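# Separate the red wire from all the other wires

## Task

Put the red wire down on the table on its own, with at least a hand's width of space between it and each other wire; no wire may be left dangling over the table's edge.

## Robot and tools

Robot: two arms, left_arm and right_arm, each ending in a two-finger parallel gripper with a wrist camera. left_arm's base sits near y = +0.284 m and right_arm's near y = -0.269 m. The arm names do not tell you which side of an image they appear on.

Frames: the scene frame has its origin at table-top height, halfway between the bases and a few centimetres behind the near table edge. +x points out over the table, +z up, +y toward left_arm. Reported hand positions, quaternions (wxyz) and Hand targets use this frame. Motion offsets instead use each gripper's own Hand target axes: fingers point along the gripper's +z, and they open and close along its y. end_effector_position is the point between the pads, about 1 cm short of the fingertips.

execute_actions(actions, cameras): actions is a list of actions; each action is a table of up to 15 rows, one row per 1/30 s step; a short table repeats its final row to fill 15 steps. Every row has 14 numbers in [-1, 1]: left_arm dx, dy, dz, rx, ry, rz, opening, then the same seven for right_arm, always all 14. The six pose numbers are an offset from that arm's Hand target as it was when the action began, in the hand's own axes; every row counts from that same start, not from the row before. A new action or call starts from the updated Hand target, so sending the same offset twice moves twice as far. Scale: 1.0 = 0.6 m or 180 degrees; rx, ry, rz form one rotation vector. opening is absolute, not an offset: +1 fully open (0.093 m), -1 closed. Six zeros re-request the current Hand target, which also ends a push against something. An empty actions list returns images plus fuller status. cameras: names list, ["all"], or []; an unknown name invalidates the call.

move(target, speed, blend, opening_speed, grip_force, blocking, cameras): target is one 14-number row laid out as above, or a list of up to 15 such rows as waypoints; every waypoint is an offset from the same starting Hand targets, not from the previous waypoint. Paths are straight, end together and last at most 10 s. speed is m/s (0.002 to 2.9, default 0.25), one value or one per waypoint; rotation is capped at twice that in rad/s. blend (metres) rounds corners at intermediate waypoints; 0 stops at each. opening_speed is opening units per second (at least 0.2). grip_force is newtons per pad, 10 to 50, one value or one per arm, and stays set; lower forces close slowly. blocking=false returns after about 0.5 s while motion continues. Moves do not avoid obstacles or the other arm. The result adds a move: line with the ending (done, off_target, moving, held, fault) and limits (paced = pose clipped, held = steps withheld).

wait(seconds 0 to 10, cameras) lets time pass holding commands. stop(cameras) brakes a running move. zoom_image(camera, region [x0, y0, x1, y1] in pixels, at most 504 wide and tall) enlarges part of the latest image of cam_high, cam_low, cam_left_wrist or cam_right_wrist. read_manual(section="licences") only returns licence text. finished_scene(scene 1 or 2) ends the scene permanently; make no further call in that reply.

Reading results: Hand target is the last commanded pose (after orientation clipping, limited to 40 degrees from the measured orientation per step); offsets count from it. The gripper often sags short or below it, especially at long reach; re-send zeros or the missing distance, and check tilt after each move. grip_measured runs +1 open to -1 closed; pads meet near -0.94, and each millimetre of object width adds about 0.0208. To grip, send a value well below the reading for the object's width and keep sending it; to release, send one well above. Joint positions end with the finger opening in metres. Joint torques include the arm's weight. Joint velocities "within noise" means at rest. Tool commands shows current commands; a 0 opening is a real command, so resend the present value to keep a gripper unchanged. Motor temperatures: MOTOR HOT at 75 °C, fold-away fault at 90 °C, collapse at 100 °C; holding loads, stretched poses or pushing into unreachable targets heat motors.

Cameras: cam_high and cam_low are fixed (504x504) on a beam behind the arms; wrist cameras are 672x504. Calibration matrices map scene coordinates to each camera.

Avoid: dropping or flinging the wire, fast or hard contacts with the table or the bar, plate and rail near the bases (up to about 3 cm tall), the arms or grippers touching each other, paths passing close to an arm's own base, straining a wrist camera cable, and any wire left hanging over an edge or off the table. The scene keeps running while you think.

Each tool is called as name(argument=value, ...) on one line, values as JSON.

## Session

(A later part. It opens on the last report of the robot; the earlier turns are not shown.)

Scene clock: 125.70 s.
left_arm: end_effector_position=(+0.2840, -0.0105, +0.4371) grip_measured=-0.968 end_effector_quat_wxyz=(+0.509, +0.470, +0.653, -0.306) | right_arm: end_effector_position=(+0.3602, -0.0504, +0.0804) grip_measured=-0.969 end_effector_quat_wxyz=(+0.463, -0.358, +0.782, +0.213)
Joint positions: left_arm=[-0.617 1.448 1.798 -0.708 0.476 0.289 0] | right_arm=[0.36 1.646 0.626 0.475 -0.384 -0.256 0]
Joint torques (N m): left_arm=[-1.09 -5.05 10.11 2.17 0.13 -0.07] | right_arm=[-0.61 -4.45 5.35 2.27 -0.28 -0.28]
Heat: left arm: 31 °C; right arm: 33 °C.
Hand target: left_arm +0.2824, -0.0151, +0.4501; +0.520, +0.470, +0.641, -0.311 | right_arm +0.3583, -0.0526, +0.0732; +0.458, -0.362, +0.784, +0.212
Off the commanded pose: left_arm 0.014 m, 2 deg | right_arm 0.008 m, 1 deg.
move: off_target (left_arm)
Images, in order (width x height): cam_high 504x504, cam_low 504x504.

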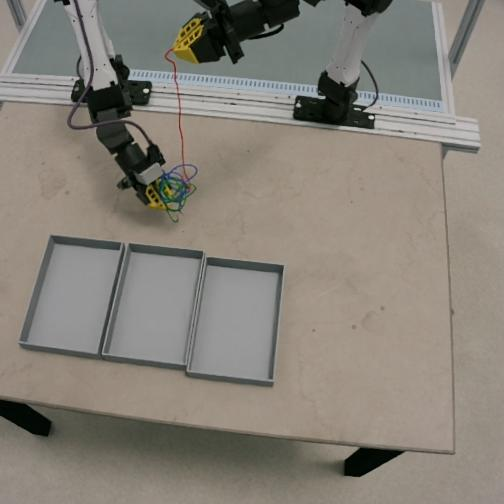

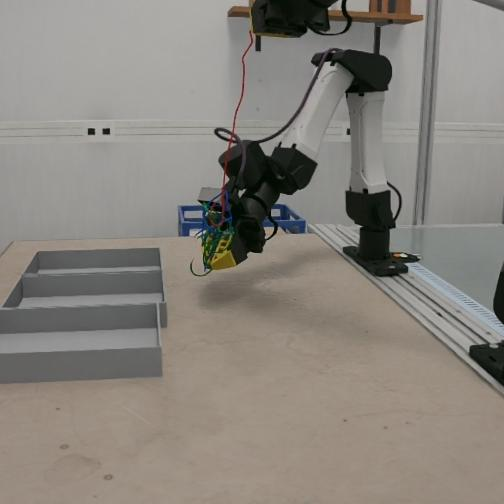

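move(target=[-0.07,0,0,0,0,0,-1.0, 0,0,0,0,0,0,-1.0], speed=0.05, cameras=["cam_low", "cam_high"])

zoom_image(camera="cam_low", region=[180, 150, 270, 280])

Scene clock: 127.33 s.
left_arm: end_effector_position=(+0.2865, -0.0217, +0.4736) grip_measured=-0.968 end_effector_quat_wxyz=(+0.503, +0.470, +0.659, -0.303) | right_arm: end_effector_position=(+0.3617, -0.0487, +0.0846) grip_measured=-0.969 end_effector_quat_wxyz=(+0.472, -0.359, +0.776, +0.216)
Joint positions: left_arm=[-0.652 1.604 2.149 -0.915 0.435 0.276 0] | right_arm=[0.36 1.646 0.626 0.495 -0.391 -0.256 0]
Joint torques (N m): left_arm=[-1.24 -6.11 9.42 2.31 0.18 -0.07] | right_arm=[-0.54 -4.51 5.31 2.08 -0.2 -0.28]
Heat: left arm: 31 °C; right arm: 33 °C.
Hand target: left_arm +0.2832, -0.0268, +0.4904; +0.520, +0.470, +0.642, -0.311 | right_arm +0.3583, -0.0527, +0.0732; +0.458, -0.362, +0.784, +0.212
Off the commanded pose: left_arm 0.018 m, 3 deg | right_arm 0.013 m, 2 deg.
move: off_target (left_arm, right_arm)
Images, in order (width x height): cam_high 504x504, cam_low 504x504.

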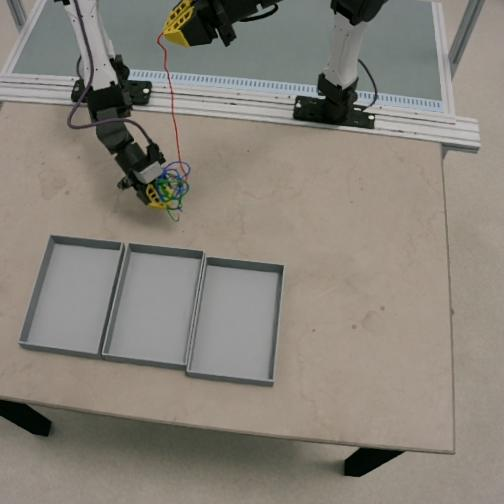

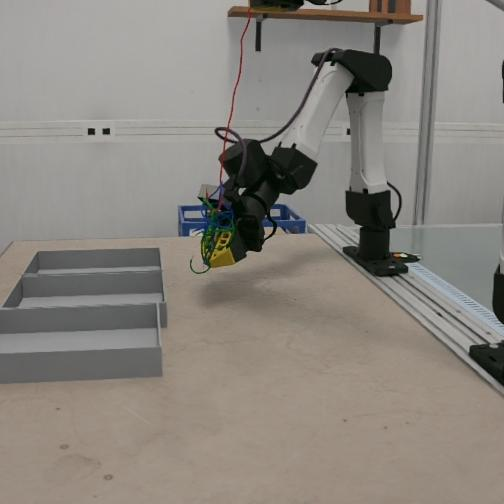

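Scaled by 3.877 from the camera's 504x504 image, which has a finer 720x720 frame.

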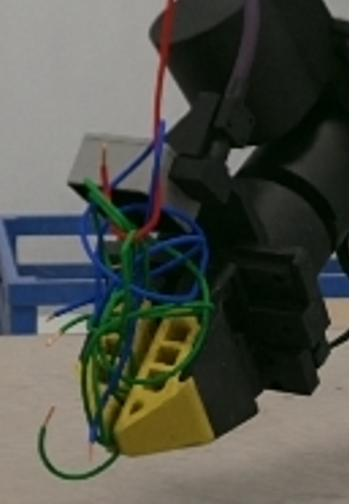

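move(target=[0,0,0,0,0,0,-1.0, -0.087,0,-0.049,0,0,0.556,-1.0], speed=0.2, cameras=["all"])

zoom_image(camera="cam_low", region=[170, 120, 280, 260])

Scene clock: 133.33 s.
left_arm: end_effector_position=(+0.2860, -0.0211, +0.4757) grip_measured=-0.968 end_effector_quat_wxyz=(+0.505, +0.469, +0.658, -0.303) | right_arm: end_effector_position=(+0.3511, -0.0539, +0.1112) grip_measured=-0.969 end_effector_quat_wxyz=(+0.119, +0.370, +0.791, +0.472)
Joint positions: left_arm=[-0.652 1.604 2.155 -0.917 0.435 0.276 0] | right_arm=[0.36 1.511 0.704 0.2 -0.392 1.466 0]
Joint torques (N m): left_arm=[-1.24 -5.98 8.96 2.32 0.18 -0.08] | right_arm=[-0.06 -7.21 9.55 1.98 -0.11 -0.05]
Heat: left arm: 32 °C; right arm: 33 °C.
Hand target: left_arm +0.2831, -0.0268, +0.4904; +0.520, +0.470, +0.642, -0.311 | right_arm +0.3583, -0.0526, +0.1332; +0.132, +0.368, +0.781, +0.487
Off the commanded pose: left_arm 0.016 m, 3 deg | right_arm 0.023 m, 3 deg.
move: off_target (left_arm, right_arm)
camera_calibration:
cam_left_wrist: T_world_to_cam=[[-0.929863, -0.360129, -0.0752463, 0.292715], [-0.19107, 0.647492, -0.737731, 0.458623], [0.314399, -0.671611, -0.670889, 0.299078], [0, 0, 0, 1]] pos_world=[0.265784, 0.00932504, 0.561014]
cam_right_wrist: T_world_to_cam=[[-0.465963, -0.289192, -0.836209, 0.242093], [-0.868269, 0.331309, 0.369249, 0.319009], [0.170259, 0.89811, -0.405474, 0.122829], [0, 0, 0, 1]] pos_world=[0.368879, -0.145993, 0.134451]

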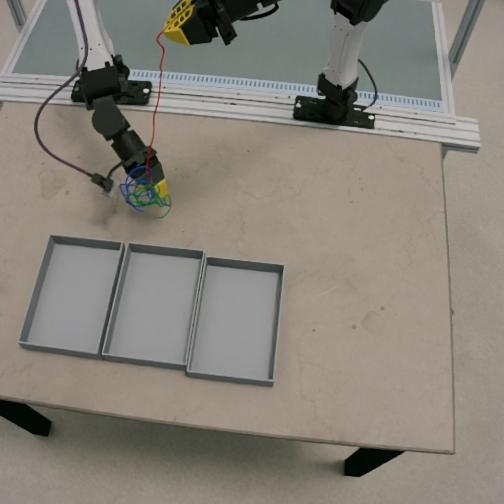

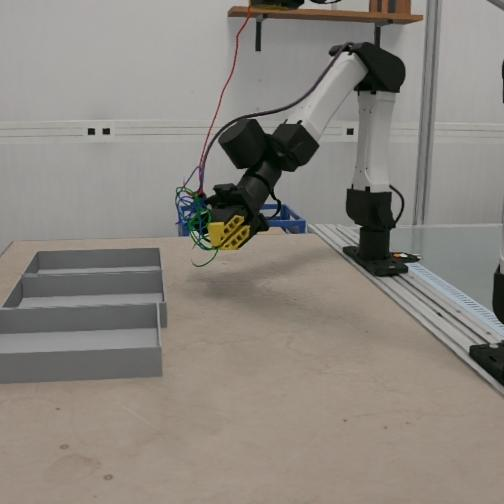

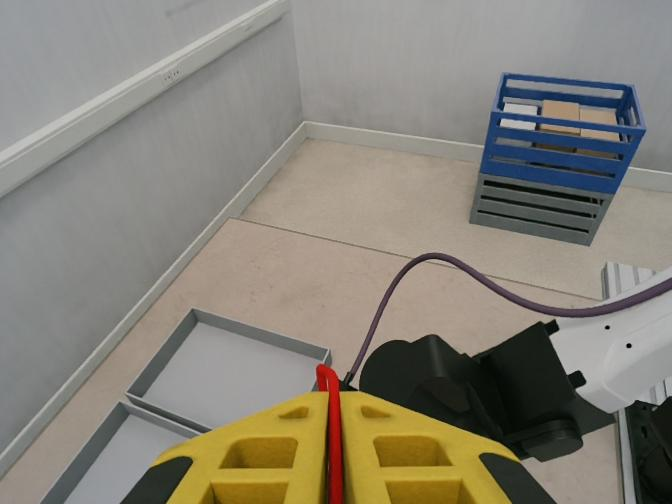

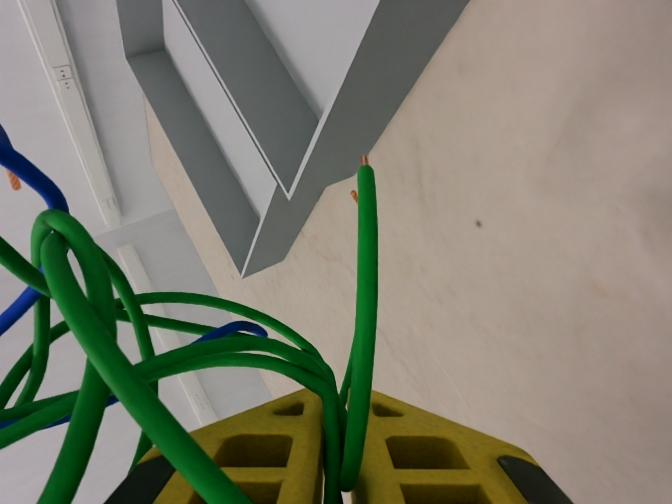

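Scaled by 3.600 from the camera's 504x504 image, which has a finer 720x720 frame.

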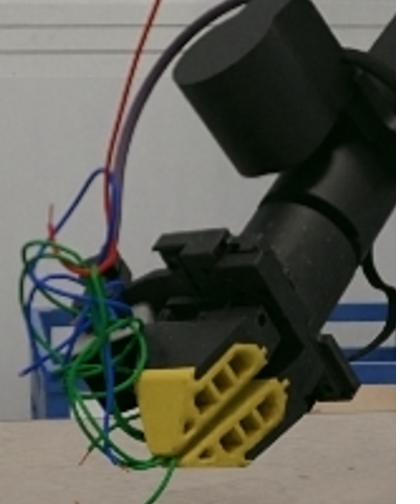

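move(target=[0.15,0,0,0,0,0,-1.0, 0,0,0,0,0,0.1,-1.0], speed=0.12, cameras=["cam_low","cam_high","cam_right_wrist"])

zoom_image(camera="cam_low", region=[150, 130, 280, 290])

Scene clock: 135.53 s.
left_arm: end_effector_position=(+0.2872, -0.0062, +0.3953) grip_measured=-0.968 end_effector_quat_wxyz=(+0.507, +0.466, +0.655, -0.311) | right_arm: end_effector_position=(+0.3488, -0.0548, +0.1078) grip_measured=-0.969 end_effector_quat_wxyz=(+0.039, +0.493, +0.725, +0.479)
Joint positions: left_arm=[-0.588 1.369 1.545 -0.538 0.507 0.286 0] | right_arm=[0.36 1.511 0.704 0.182 -0.392 1.782 0]
Joint torques (N m): left_arm=[0.51 -8.31 6.84 2.15 0.25 0.14] | right_arm=[-0.1 -7.32 9.48 2.11 -0.11 -0.09]
Heat: left arm: 32 °C; right arm: 33 °C.
Hand target: left_arm +0.2815, -0.0018, +0.4039; +0.520, +0.470, +0.642, -0.311 | right_arm +0.3583, -0.0526, +0.1332; +0.054, +0.485, +0.714, +0.502
Off the commanded pose: left_arm 0.011 m, 2 deg | right_arm 0.027 m, 4 deg.
move: off_target (left_arm, right_arm)
camera_calibration:
cam_right_wrist: T_world_to_cam=[[-0.674067, -0.0641792, -0.735877, 0.312144], [-0.6972, 0.384382, 0.605114, 0.236383], [0.244022, 0.920941, -0.303845, 0.0871637], [0, 0, 0, 1]] pos_world=[0.353942, -0.151101, 0.113145]
Images, in order (width x height): cam_high 504x504, cam_low 504x504, cam_right_wrist 672x504.

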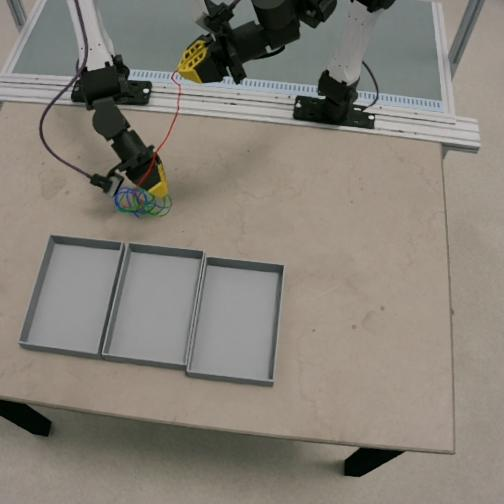

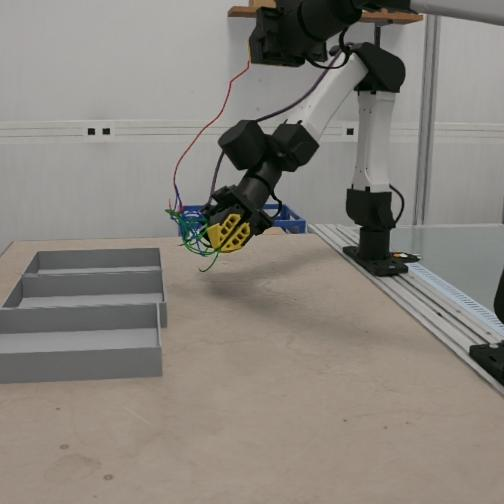

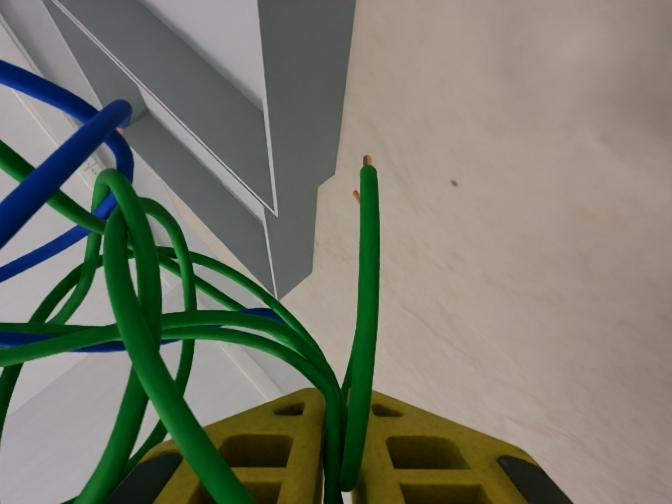

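Scaled by 3.150 from the camera's 504x504 image, which has a finer 720x720 frame.

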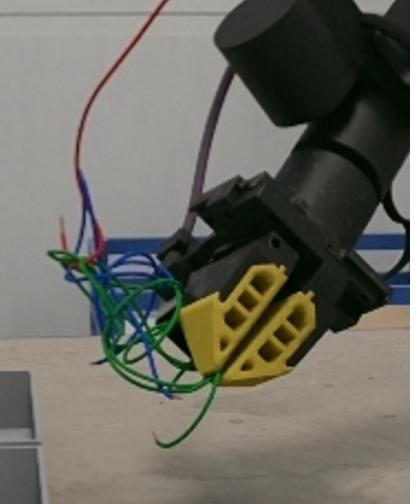

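move(target=[[0.1,0.02,-0.01,0,0,0,-1.0, 0,0,0,0,0,-0.656,-1.0],[0.219,0.0495,-0.023,0,0,0,-1.0, -0.051,-0.096,0.061,0,0,-0.656,-1.0]], speed=0.25, cameras=["all"])

zoom_image(camera="cam_low", region=[160, 120, 290, 280])

zoom_image(camera="cam_right_wrist", region=[0, 0, 300, 260])

Scene clock: 142.57 s.
left_arm: end_effector_position=(+0.3049, +0.0567, +0.2783) grip_measured=-0.968 end_effector_quat_wxyz=(+0.510, +0.463, +0.653, -0.314) | right_arm: end_effector_position=(+0.3538, -0.0532, +0.0556) grip_measured=-0.969 end_effector_quat_wxyz=(+0.446, -0.359, +0.792, +0.214)
Joint positions: left_arm=[-0.323 1.238 0.996 -0.184 0.755 0.402 0] | right_arm=[0.356 1.703 0.593 0.523 -0.388 -0.261 0]
Joint torques (N m): left_arm=[0.39 -6.67 7.69 2 0.3 0.16] | right_arm=[-0.34 -4.71 5.81 2.55 -0.25 -0.25]
Heat: left arm: 31 °C; right arm: 34 °C.
Hand target: left_arm +0.3016, +0.0581, +0.2841; +0.520, +0.470, +0.642, -0.311 | right_arm +0.3581, -0.0526, +0.0584; +0.458, -0.362, +0.784, +0.212
Off the commanded pose: left_arm 0.007 m, 2 deg | right_arm 0.005 m, 2 deg.
move: done
camera_calibration:
cam_left_wrist: T_world_to_cam=[[-0.932073, -0.356813, -0.0626521, 0.320333], [-0.189294, 0.627143, -0.755552, 0.271807], [0.308883, -0.69237, -0.652086, 0.210629], [0, 0, 0, 1]] pos_world=[0.284966, 0.0896703, 0.362782]
cam_right_wrist: T_world_to_cam=[[0.761445, -0.648182, -0.00786552, -0.30235], [-0.546791, -0.635725, -0.544861, 0.227284], [0.348169, 0.419182, -0.838489, 0.0348111], [0, 0, 0, 1]] pos_world=[0.342379, -0.0660798, 0.150649]

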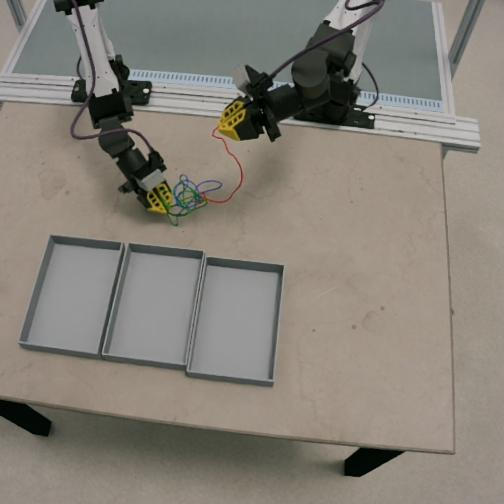

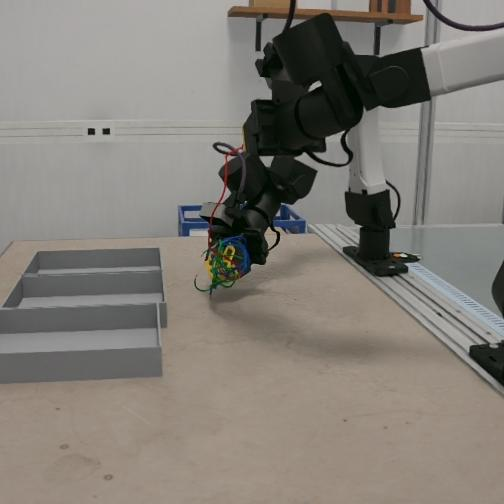

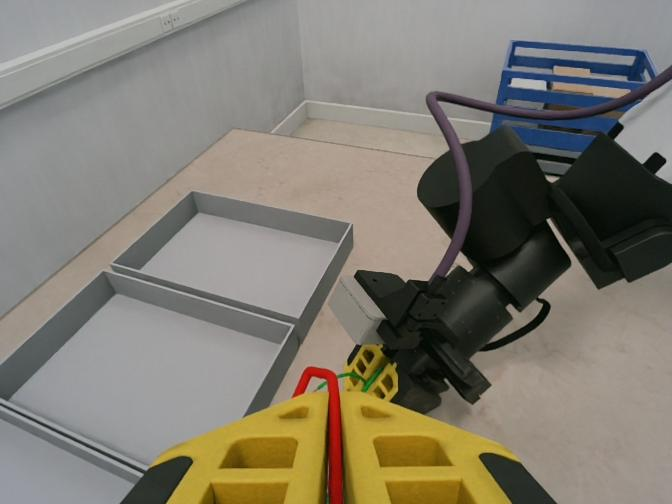

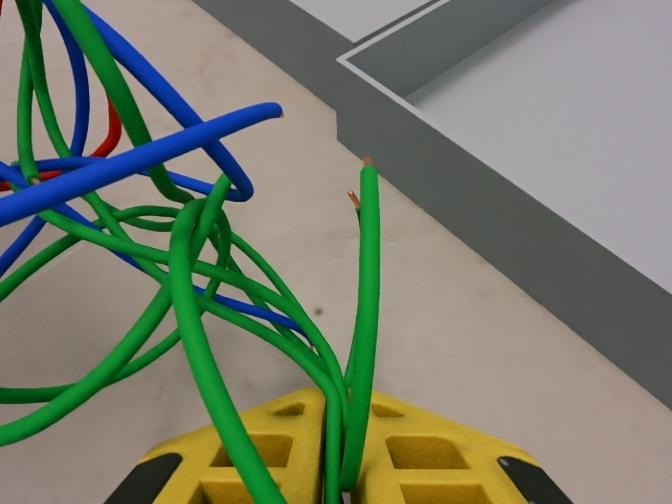

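Scaled by 3.150 from the camera's 504x504 image, which has a finer 720x720 frame.

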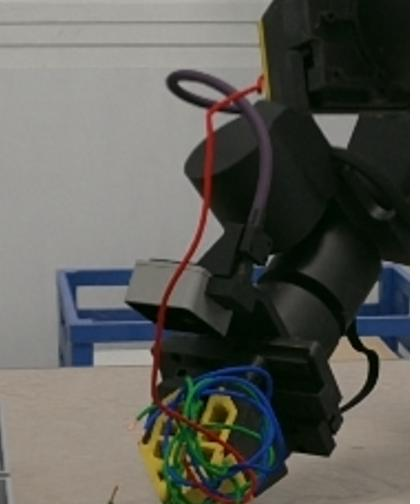

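Scaled by 1.680 from the camera's 672x504 image, which has a finer 960x720 frame.

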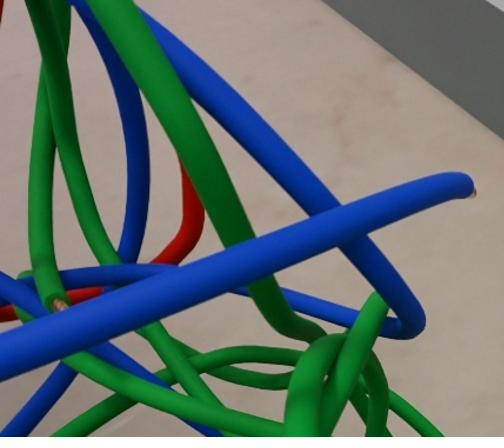

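zoom_image(camera="cam_low", region=[190, 220, 270, 300])

zoom_image(camera="cam_high", region=[150, 110, 260, 230])

Scaled by 6.300 from the camera's 504x504 image, which has a finer 720x720 frame.

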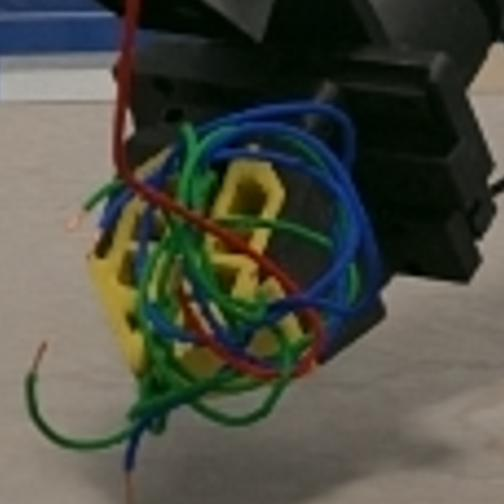

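Scaled by 4.200 from the camera's 504x504 image, which has a finer 720x720 frame.

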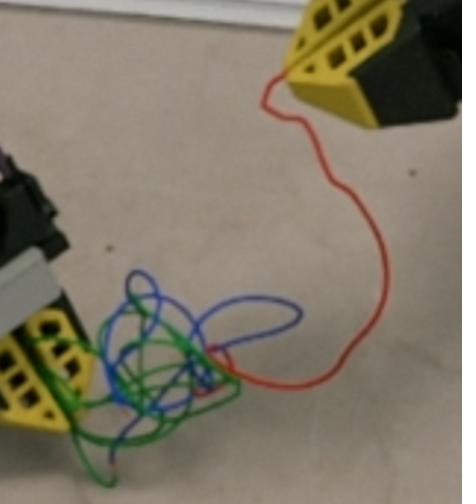

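move(target=[0.041,-0.156,-0.013,0,0,0,-1.0, 0,0,0,0,0,0,-1.0], speed=0.08, cameras=["cam_low","cam_high","cam_left_wrist","cam_right_wrist"])

zoom_image(camera="cam_low", region=[190, 200, 290, 300])

zoom_image(camera="cam_high", region=[150, 110, 260, 230])

Scene clock: 147.53 s.
left_arm: end_effector_position=(+0.2138, +0.0376, +0.2543) grip_measured=-0.968 end_effector_quat_wxyz=(+0.517, +0.472, +0.643, -0.311) | right_arm: end_effector_position=(+0.3540, -0.0531, +0.0559) grip_measured=-0.969 end_effector_quat_wxyz=(+0.447, -0.359, +0.791, +0.214)
Joint positions: left_arm=[-0.589 0.918 0.698 -0.12 0.515 0.3 0] | right_arm=[0.356 1.703 0.593 0.525 -0.388 -0.261 0]
Joint torques (N m): left_arm=[-0.62 -3.3 7.27 2.16 0.07 -0.06] | right_arm=[-0.32 -4.7 5.82 2.53 -0.25 -0.24]
Heat: left arm: 31 °C; right arm: 33 °C.
Hand target: left_arm +0.2115, +0.0376, +0.2541; +0.520, +0.470, +0.642, -0.312 | right_arm +0.3581, -0.0526, +0.0584; +0.458, -0.362, +0.784, +0.212
Off the commanded pose: left_arm 0.002 m, 1 deg | right_arm 0.005 m, 2 deg.
move: done
camera_calibration:
cam_left_wrist: T_world_to_cam=[[-0.934163, -0.345697, -0.0885017, 0.23375], [-0.160926, 0.629474, -0.760174, 0.243404], [0.3185, -0.695885, -0.643663, 0.205766], [0, 0, 0, 1]] pos_world=[0.191994, 0.0707795, 0.338161]
cam_right_wrist: T_world_to_cam=[[0.761427, -0.648211, -0.00718698, -0.302455], [-0.546059, -0.635378, -0.545998, 0.227506], [0.349356, 0.419662, -0.837755, 0.0345012], [0, 0, 0, 1]] pos_world=[0.342476, -0.0659814, 0.150948]

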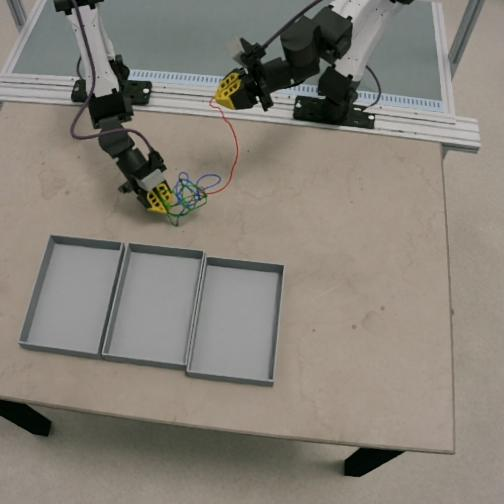

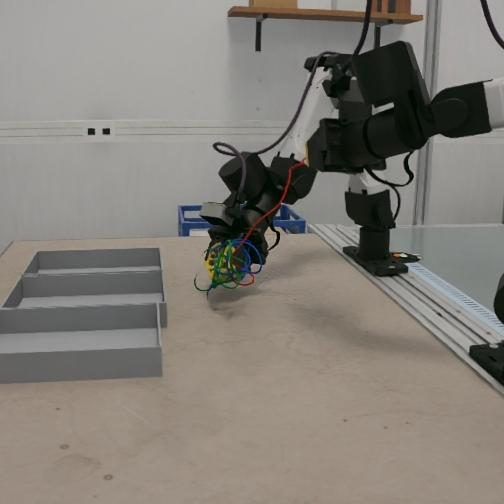

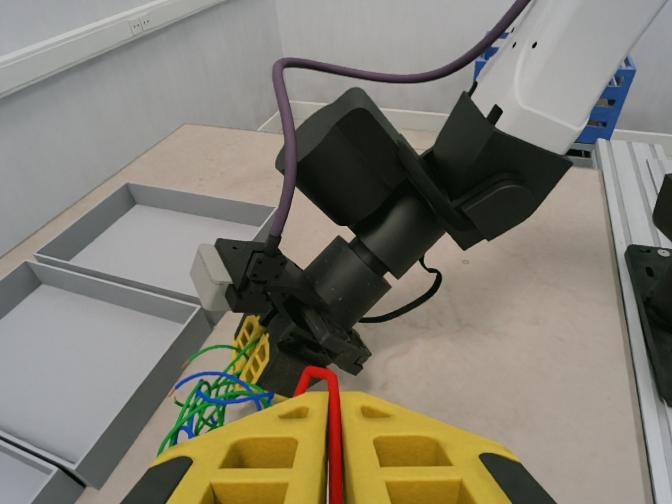

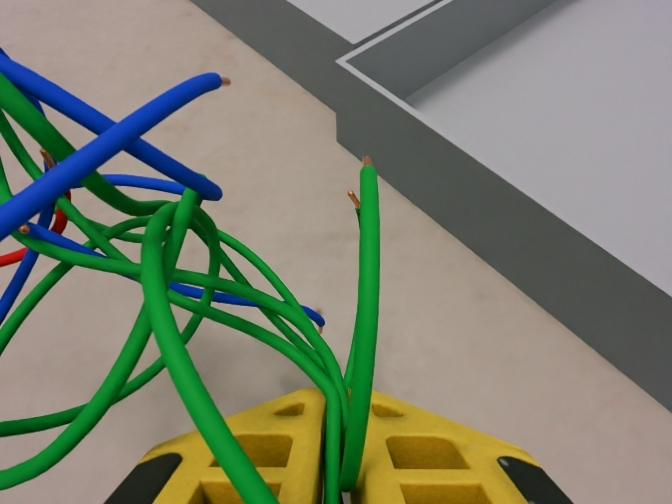

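Scaled by 5.040 from the camera's 504x504 image, which has a finer 720x720 frame.

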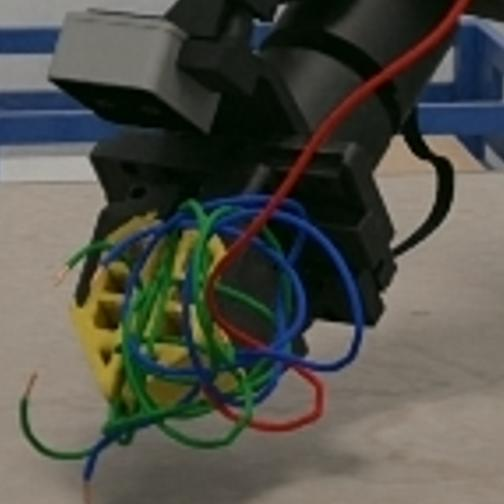

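Scaled by 4.200 from the camera's 504x504 image, which has a finer 720x720 frame.

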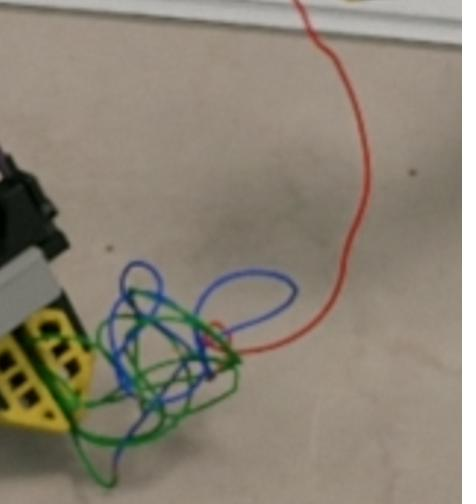

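move(target=[0.08,0,0,0,0,0,-1.0, -0.07,-0.063,0.022,0,0,0,-1.0], speed=0.08, cameras=["cam_low","cam_high","cam_right_wrist"])

zoom_image(camera="cam_low", region=[170, 200, 290, 310])

zoom_image(camera="cam_high", region=[140, 110, 260, 240])

Scene clock: 149.30 s.
left_arm: end_effector_position=(+0.2120, +0.0496, +0.2064) grip_measured=-0.968 end_effector_quat_wxyz=(+0.512, +0.466, +0.650, -0.313) | right_arm: end_effector_position=(+0.3990, -0.0575, +0.0800) grip_measured=-0.969 end_effector_quat_wxyz=(+0.446, -0.353, +0.796, +0.208)
Joint positions: left_arm=[-0.533 0.894 0.509 0.025 0.563 0.307 0] | right_arm=[0.299 1.745 0.798 0.345 -0.418 -0.289 0]
Joint torques (N m): left_arm=[0.68 -3.12 7.41 2.13 0.22 0.15] | right_arm=[-0.29 -5.35 9.09 2.27 -0.47 -0.29]
Heat: left arm: 31 °C; right arm: 33 °C.
Hand target: left_arm +0.2107, +0.0510, +0.2081; +0.520, +0.470, +0.641, -0.311 | right_arm +0.4077, -0.0526, +0.0886; +0.458, -0.362, +0.784, +0.212
Off the commanded pose: left_arm 0.003 m, 1 deg | right_arm 0.013 m, 2 deg.
move: off_target (right_arm)
camera_calibration:
cam_right_wrist: T_world_to_cam=[[0.750355, -0.661013, -0.00544501, -0.335843], [-0.558763, -0.629842, -0.539521, 0.26726], [0.353201, 0.407875, -0.841954, 0.0389438], [0, 0, 0, 1]] pos_world=[0.387581, -0.069549, 0.175153]
Images, in order (width x height): cam_high 504x504, cam_low 504x504, cam_right_wrist 672x504.

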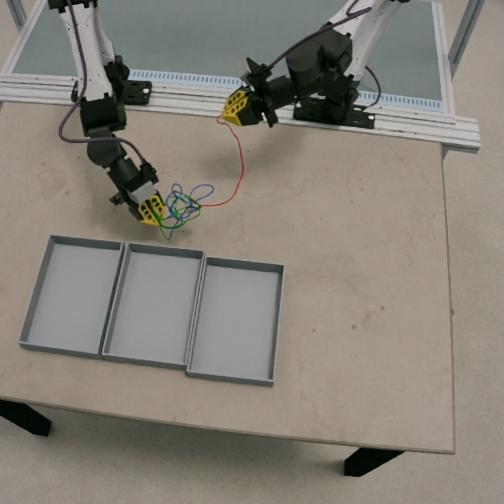

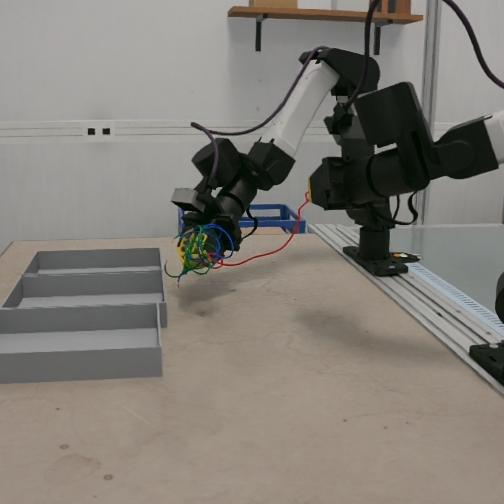

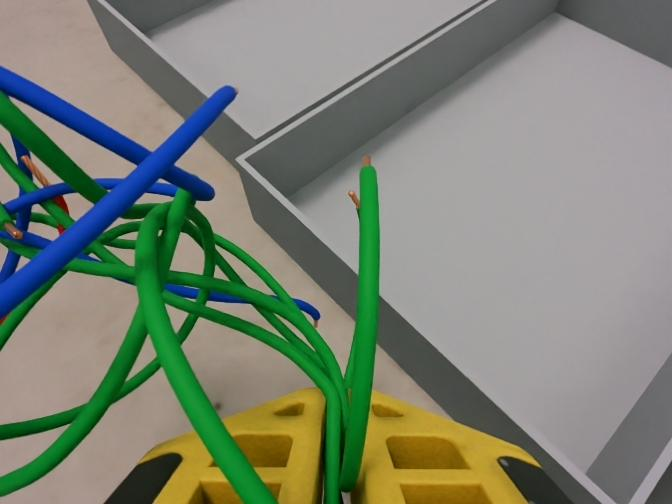

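Scaled by 4.200 from the camera's 504x504 image, which has a finer 720x720 frame.

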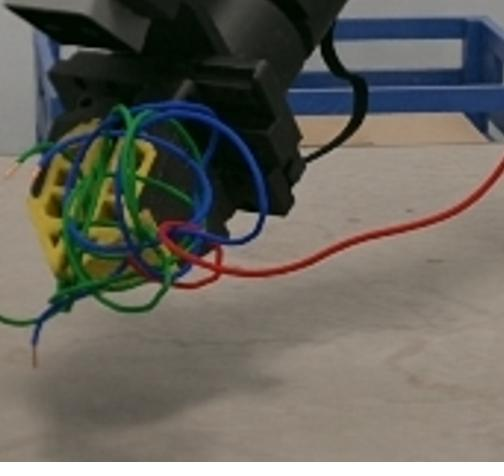

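Scaled by 3.877 from the camera's 504x504 image, which has a finer 720x720 frame.

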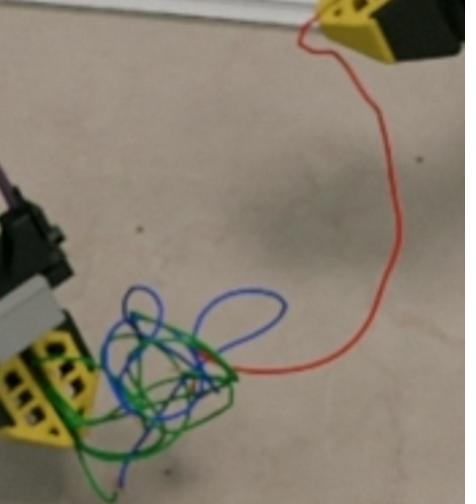

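move(target=[[0.15,0.08,-0.05,0,0,0,-1.0, 0.07,0.063,-0.022,0,0,0,-1.0],[0.25,0.12,-0.05,0,0.08,0,-1.0,0.07,0.063,-0.022,0,0,0,-1.0]], speed=0.1, cameras=["all"])

Scene clock: 153.67 s.
left_arm: end_effector_position=(+0.2572, +0.1440, +0.0758) grip_measured=-0.968 end_effector_quat_wxyz=(+0.433, +0.501, +0.703, -0.258) | right_arm: end_effector_position=(+0.3558, -0.0560, +0.0434) grip_measured=-0.969 end_effector_quat_wxyz=(+0.436, -0.365, +0.795, +0.212)
Joint positions: left_arm=[-0.02 1.278 0.438 -0.057 0.865 0.885 0] | right_arm=[0.342 1.745 0.602 0.528 -0.401 -0.284 0]
Joint torques (N m): left_arm=[0.59 -2.78 8.77 1.28 0.34 0.17] | right_arm=[0.7 -8.05 4.96 2.47 -0.12 -0.04]
Heat: left arm: 31 °C; right arm: 33 °C.
Hand target: left_arm +0.2636, +0.1457, +0.0784; +0.436, +0.505, +0.702, -0.250 | right_arm +0.3581, -0.0526, +0.0584; +0.458, -0.362, +0.784, +0.212
Off the commanded pose: left_arm 0.007 m, 1 deg | right_arm 0.016 m, 3 deg.
move: off_target (right_arm)
camera_calibration:
cam_left_wrist: T_world_to_cam=[[-0.934735, -0.348557, -0.0691247, 0.294434], [-0.243998, 0.770995, -0.588245, 0.035789], [0.258331, -0.532987, -0.805723, 0.155369], [0, 0, 0, 1]] pos_world=[0.243814, 0.157844, 0.16659]
cam_right_wrist: T_world_to_cam=[[0.767318, -0.641216, -0.00807038, -0.307415], [-0.548627, -0.6499, -0.525964, 0.218946], [0.332012, 0.408009, -0.850469, 0.0306751], [0, 0, 0, 1]] pos_world=[0.345821, -0.0673422, 0.138765]

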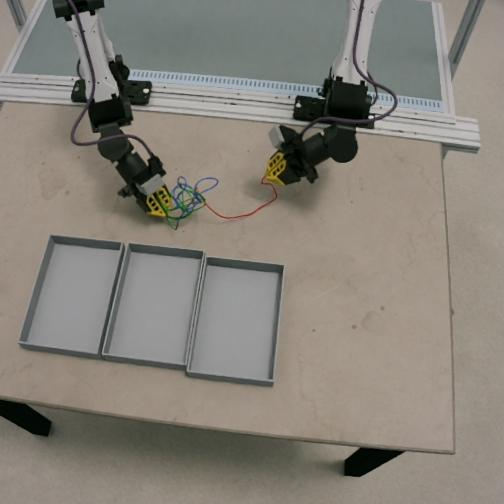

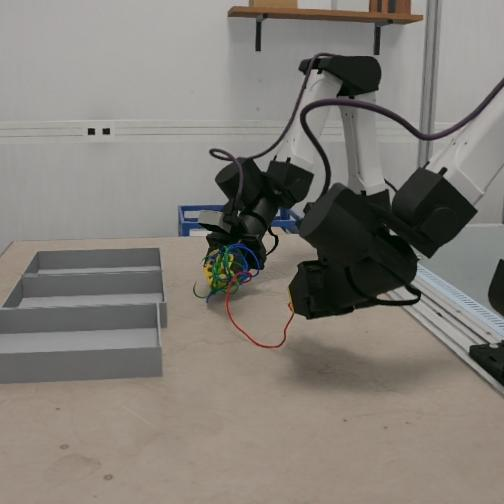

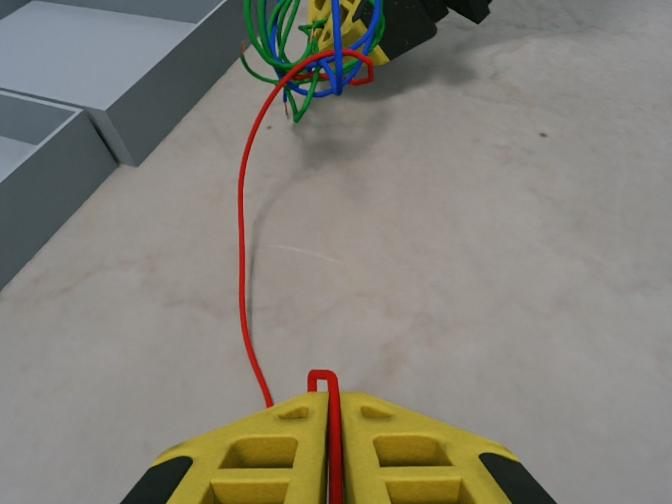

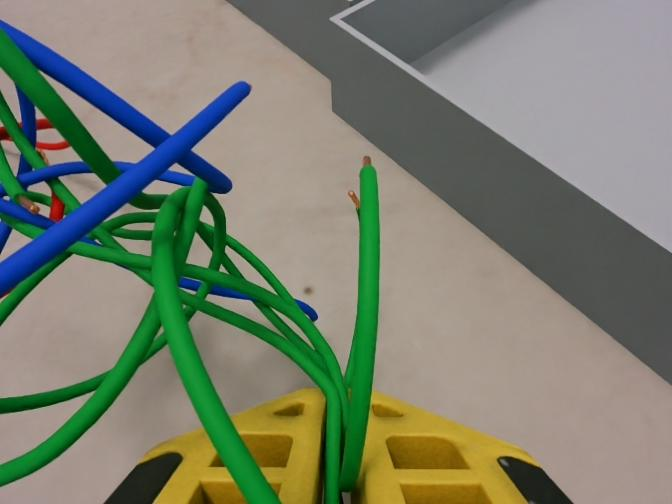

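zoom_image(camera="cam_left_wrist", region=[230, 0, 400, 140])

zoom_image(camera="cam_low", region=[180, 220, 310, 360])

zoom_image(camera="cam_right_wrist", region=[0, 80, 160, 320])

Scaled by 2.965 from the camera's 672x504 image, which has a finer 960x720 frame.

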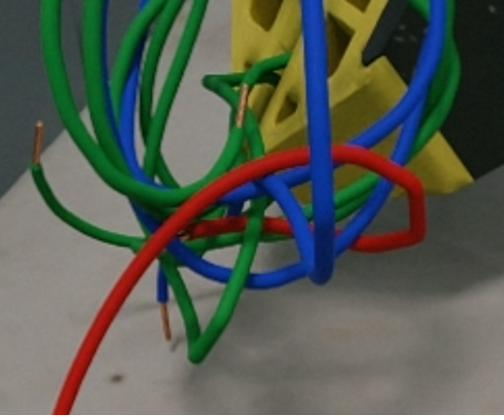

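Scaled by 3.600 from the camera's 504x504 image, which has a finer 720x720 frame.

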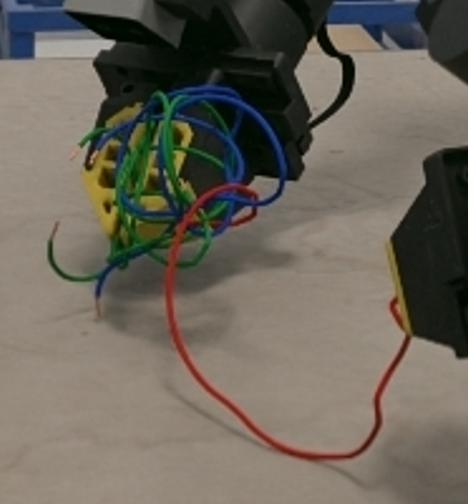

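Scaled by 2.100 from the camera's 672x504 image, which has a finer 960x720 frame.

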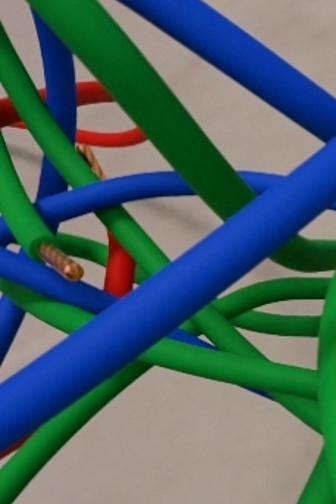

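move(target=[0.065,-0.007,0.037,0,0,0,-1.0, 0,0,0,0,0,0,-1.0], speed=0.06)

move(target=[0,0,0,0,0,0,-0.3, 0,0,0,0,0,0,-1.0], opening_speed=0.8, cameras=["cam_left_wrist","cam_low"])

Scene clock: 158.10 s.
left_arm: end_effector_position=(+0.2666, +0.1442, +0.0396) grip_measured=-0.968 end_effector_quat_wxyz=(+0.441, +0.505, +0.699, -0.250) | right_arm: end_effector_position=(+0.3558, -0.0560, +0.0435) grip_measured=-0.969 end_effector_quat_wxyz=(+0.436, -0.365, +0.795, +0.212)
Joint positions: left_arm=[-0.013 1.469 0.378 0.207 0.864 0.899 0] | right_arm=[0.342 1.745 0.602 0.528 -0.401 -0.284 0]
Joint torques (N m): left_arm=[0.62 -3.54 4.81 1.46 0.37 0.13] | right_arm=[0.7 -8.01 4.9 2.48 -0.13 -0.03]
Heat: left arm: 31 °C; right arm: 33 °C.
Hand target: left_arm +0.2634, +0.1458, +0.0333; +0.436, +0.505, +0.702, -0.250 | right_arm +0.3581, -0.0526, +0.0584; +0.458, -0.362, +0.783, +0.212
Off the commanded pose: left_arm 0.007 m, 1 deg | right_arm 0.016 m, 3 deg.
move: off_target (right_arm)

Scene clock: 159.20 s.
left_arm: end_effector_position=(+0.2667, +0.1442, +0.0396) grip_measured=-0.302 end_effector_quat_wxyz=(+0.441, +0.505, +0.699, -0.250) | right_arm: end_effector_position=(+0.3558, -0.0560, +0.0435) grip_measured=-0.969 end_effector_quat_wxyz=(+0.436, -0.365, +0.795, +0.212)
Joint positions: left_arm=[-0.013 1.469 0.378 0.207 0.864 0.899 0.031] | right_arm=[0.342 1.745 0.602 0.528 -0.401 -0.284 0]
Joint torques (N m): left_arm=[0.61 -3.56 4.79 1.47 0.37 0.13] | right_arm=[0.7 -7.98 4.93 2.48 -0.13 -0.04]
Heat: left arm: 31 °C; right arm: 33 °C.
Hand target: left_arm +0.2634, +0.1458, +0.0333; +0.436, +0.505, +0.702, -0.250 | right_arm +0.3581, -0.0526, +0.0584; +0.458, -0.362, +0.783, +0.212
Off the commanded pose: left_arm 0.007 m, 1 deg | right_arm 0.016 m, 3 deg.
move: off_target (right_arm)
camera_calibration:
cam_left_wrist: T_world_to_cam=[[-0.932526, -0.348948, -0.0929027, 0.301237], [-0.230674, 0.773588, -0.590213, 0.012779], [0.277822, -0.528959, -0.801884, 0.118013], [0, 0, 0, 1]] pos_world=[0.251073, 0.157654, 0.130161]
Images, in order (width x height): cam_low 504x504, cam_left_wrist 672x504.

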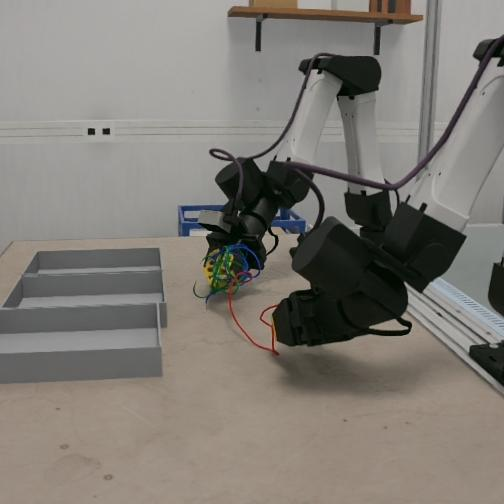

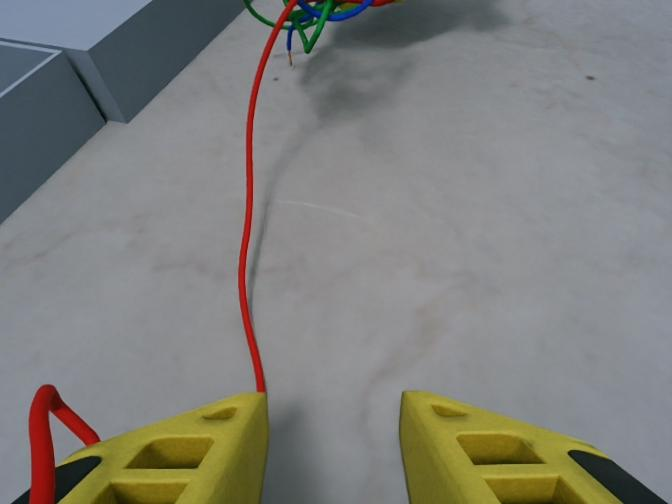

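move(target=[[-0.072,0.007,-0.141,0,0,0,-0.3, 0,0,0,0,0,0,-1.0],[-0.361,0.156,0.029,0.072,-0.035,0.041,-0.3,-0.0285,-0.0695,-0.193,0.412,-0.06,0.232,-1.0]], speed=0.12, cameras=["all"])

Scene clock: 168.90 s.
left_arm: end_effector_position=(+0.3787, +0.0659, +0.2180) grip_measured=-0.302 end_effector_quat_wxyz=(+0.431, +0.578, +0.615, -0.318) | right_arm: end_effector_position=(+0.3242, -0.1575, +0.1203) grip_measured=-0.969 end_effector_quat_wxyz=(+0.532, +0.270, +0.791, -0.132)
Joint positions: left_arm=[-0.184 1.717 1.405 -0.584 0.958 0.949 0.031] | right_arm=[0.768 1.594 0.829 -0.372 1.151 1.181 0]
Joint torques (N m): left_arm=[-0.99 -7.53 10.07 1.23 0.53 -0.02] | right_arm=[0.72 -4 9.1 1.12 0.9 0.02]
Heat: left arm: 32 °C; right arm: 33 °C.
Hand target: left_arm +0.3801, +0.0598, +0.2203; +0.429, +0.580, +0.610, -0.327 | right_arm +0.3299, -0.1501, +0.1301; +0.546, +0.282, +0.779, -0.123
Off the commanded pose: left_arm 0.007 m, 1 deg | right_arm 0.014 m, 3 deg.
move: off_target (right_arm)
camera_calibration:
cam_left_wrist: T_world_to_cam=[[-0.988145, -0.112186, -0.104804, 0.402973], [-0.0187993, 0.765939, -0.642639, 0.136072], [0.152368, -0.63305, -0.758968, 0.233434], [0, 0, 0, 1]] pos_world=[0.365185, 0.0887604, 0.306847]
cam_right_wrist: T_world_to_cam=[[-0.567062, -0.820909, -0.0674417, 0.0638588], [-0.603355, 0.469727, -0.644453, 0.384524], [0.560717, -0.324754, -0.761664, -0.0521985], [0, 0, 0, 1]] pos_world=[0.297485, -0.14515, 0.212356]

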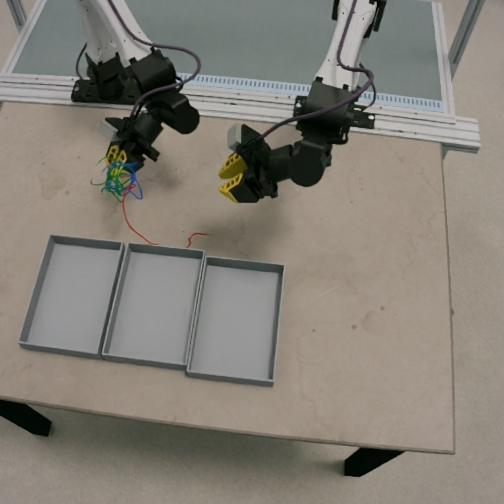

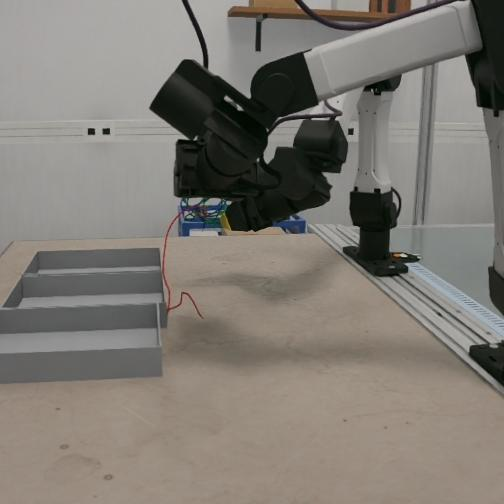

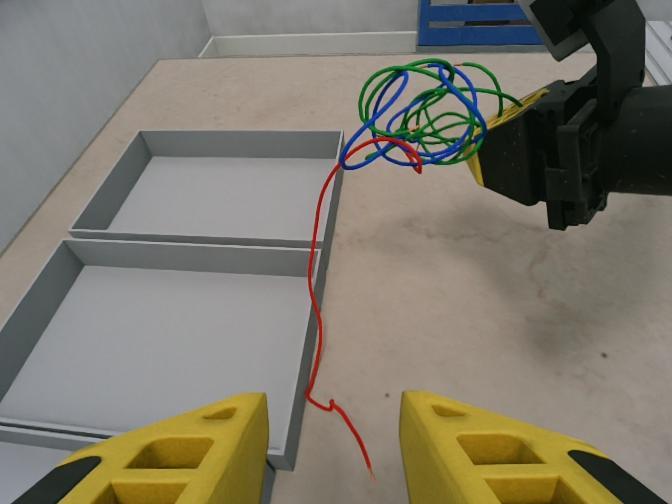

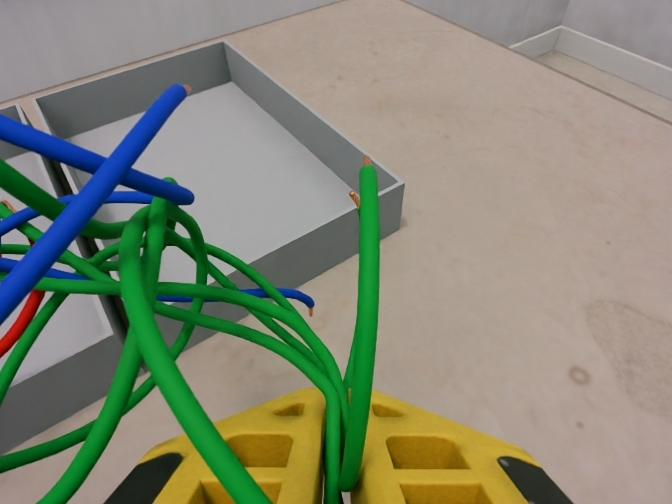

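zoom_image(camera="cam_left_wrist", region=[320, 40, 520, 200])

zoom_image(camera="cam_right_wrist", region=[0, 160, 200, 400])

zoom_image(camera="cam_high", region=[80, 140, 180, 240])

Scaled by 2.520 from the camera's 672x504 image, which has a finer 960x720 frame.

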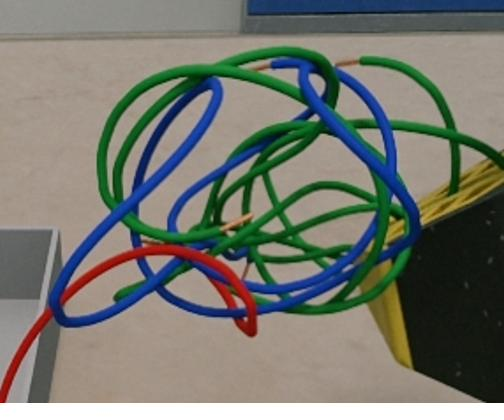

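Scaled by 2.100 from the camera's 672x504 image, which has a finer 960x720 frame.

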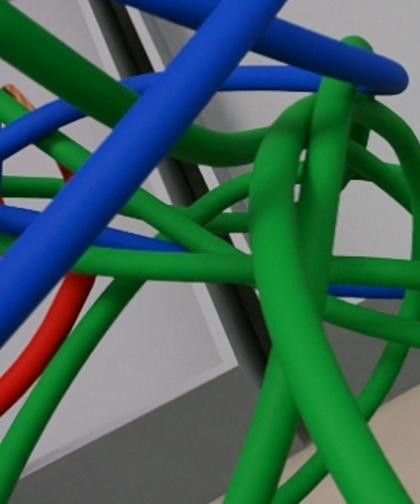

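Scaled by 5.040 from the camera's 504x504 image, which has a finer 720x720 frame.

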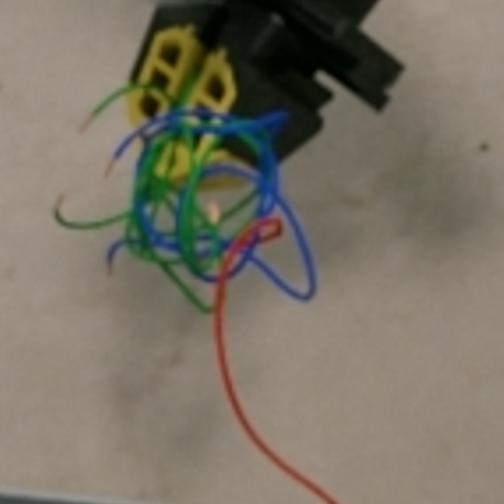

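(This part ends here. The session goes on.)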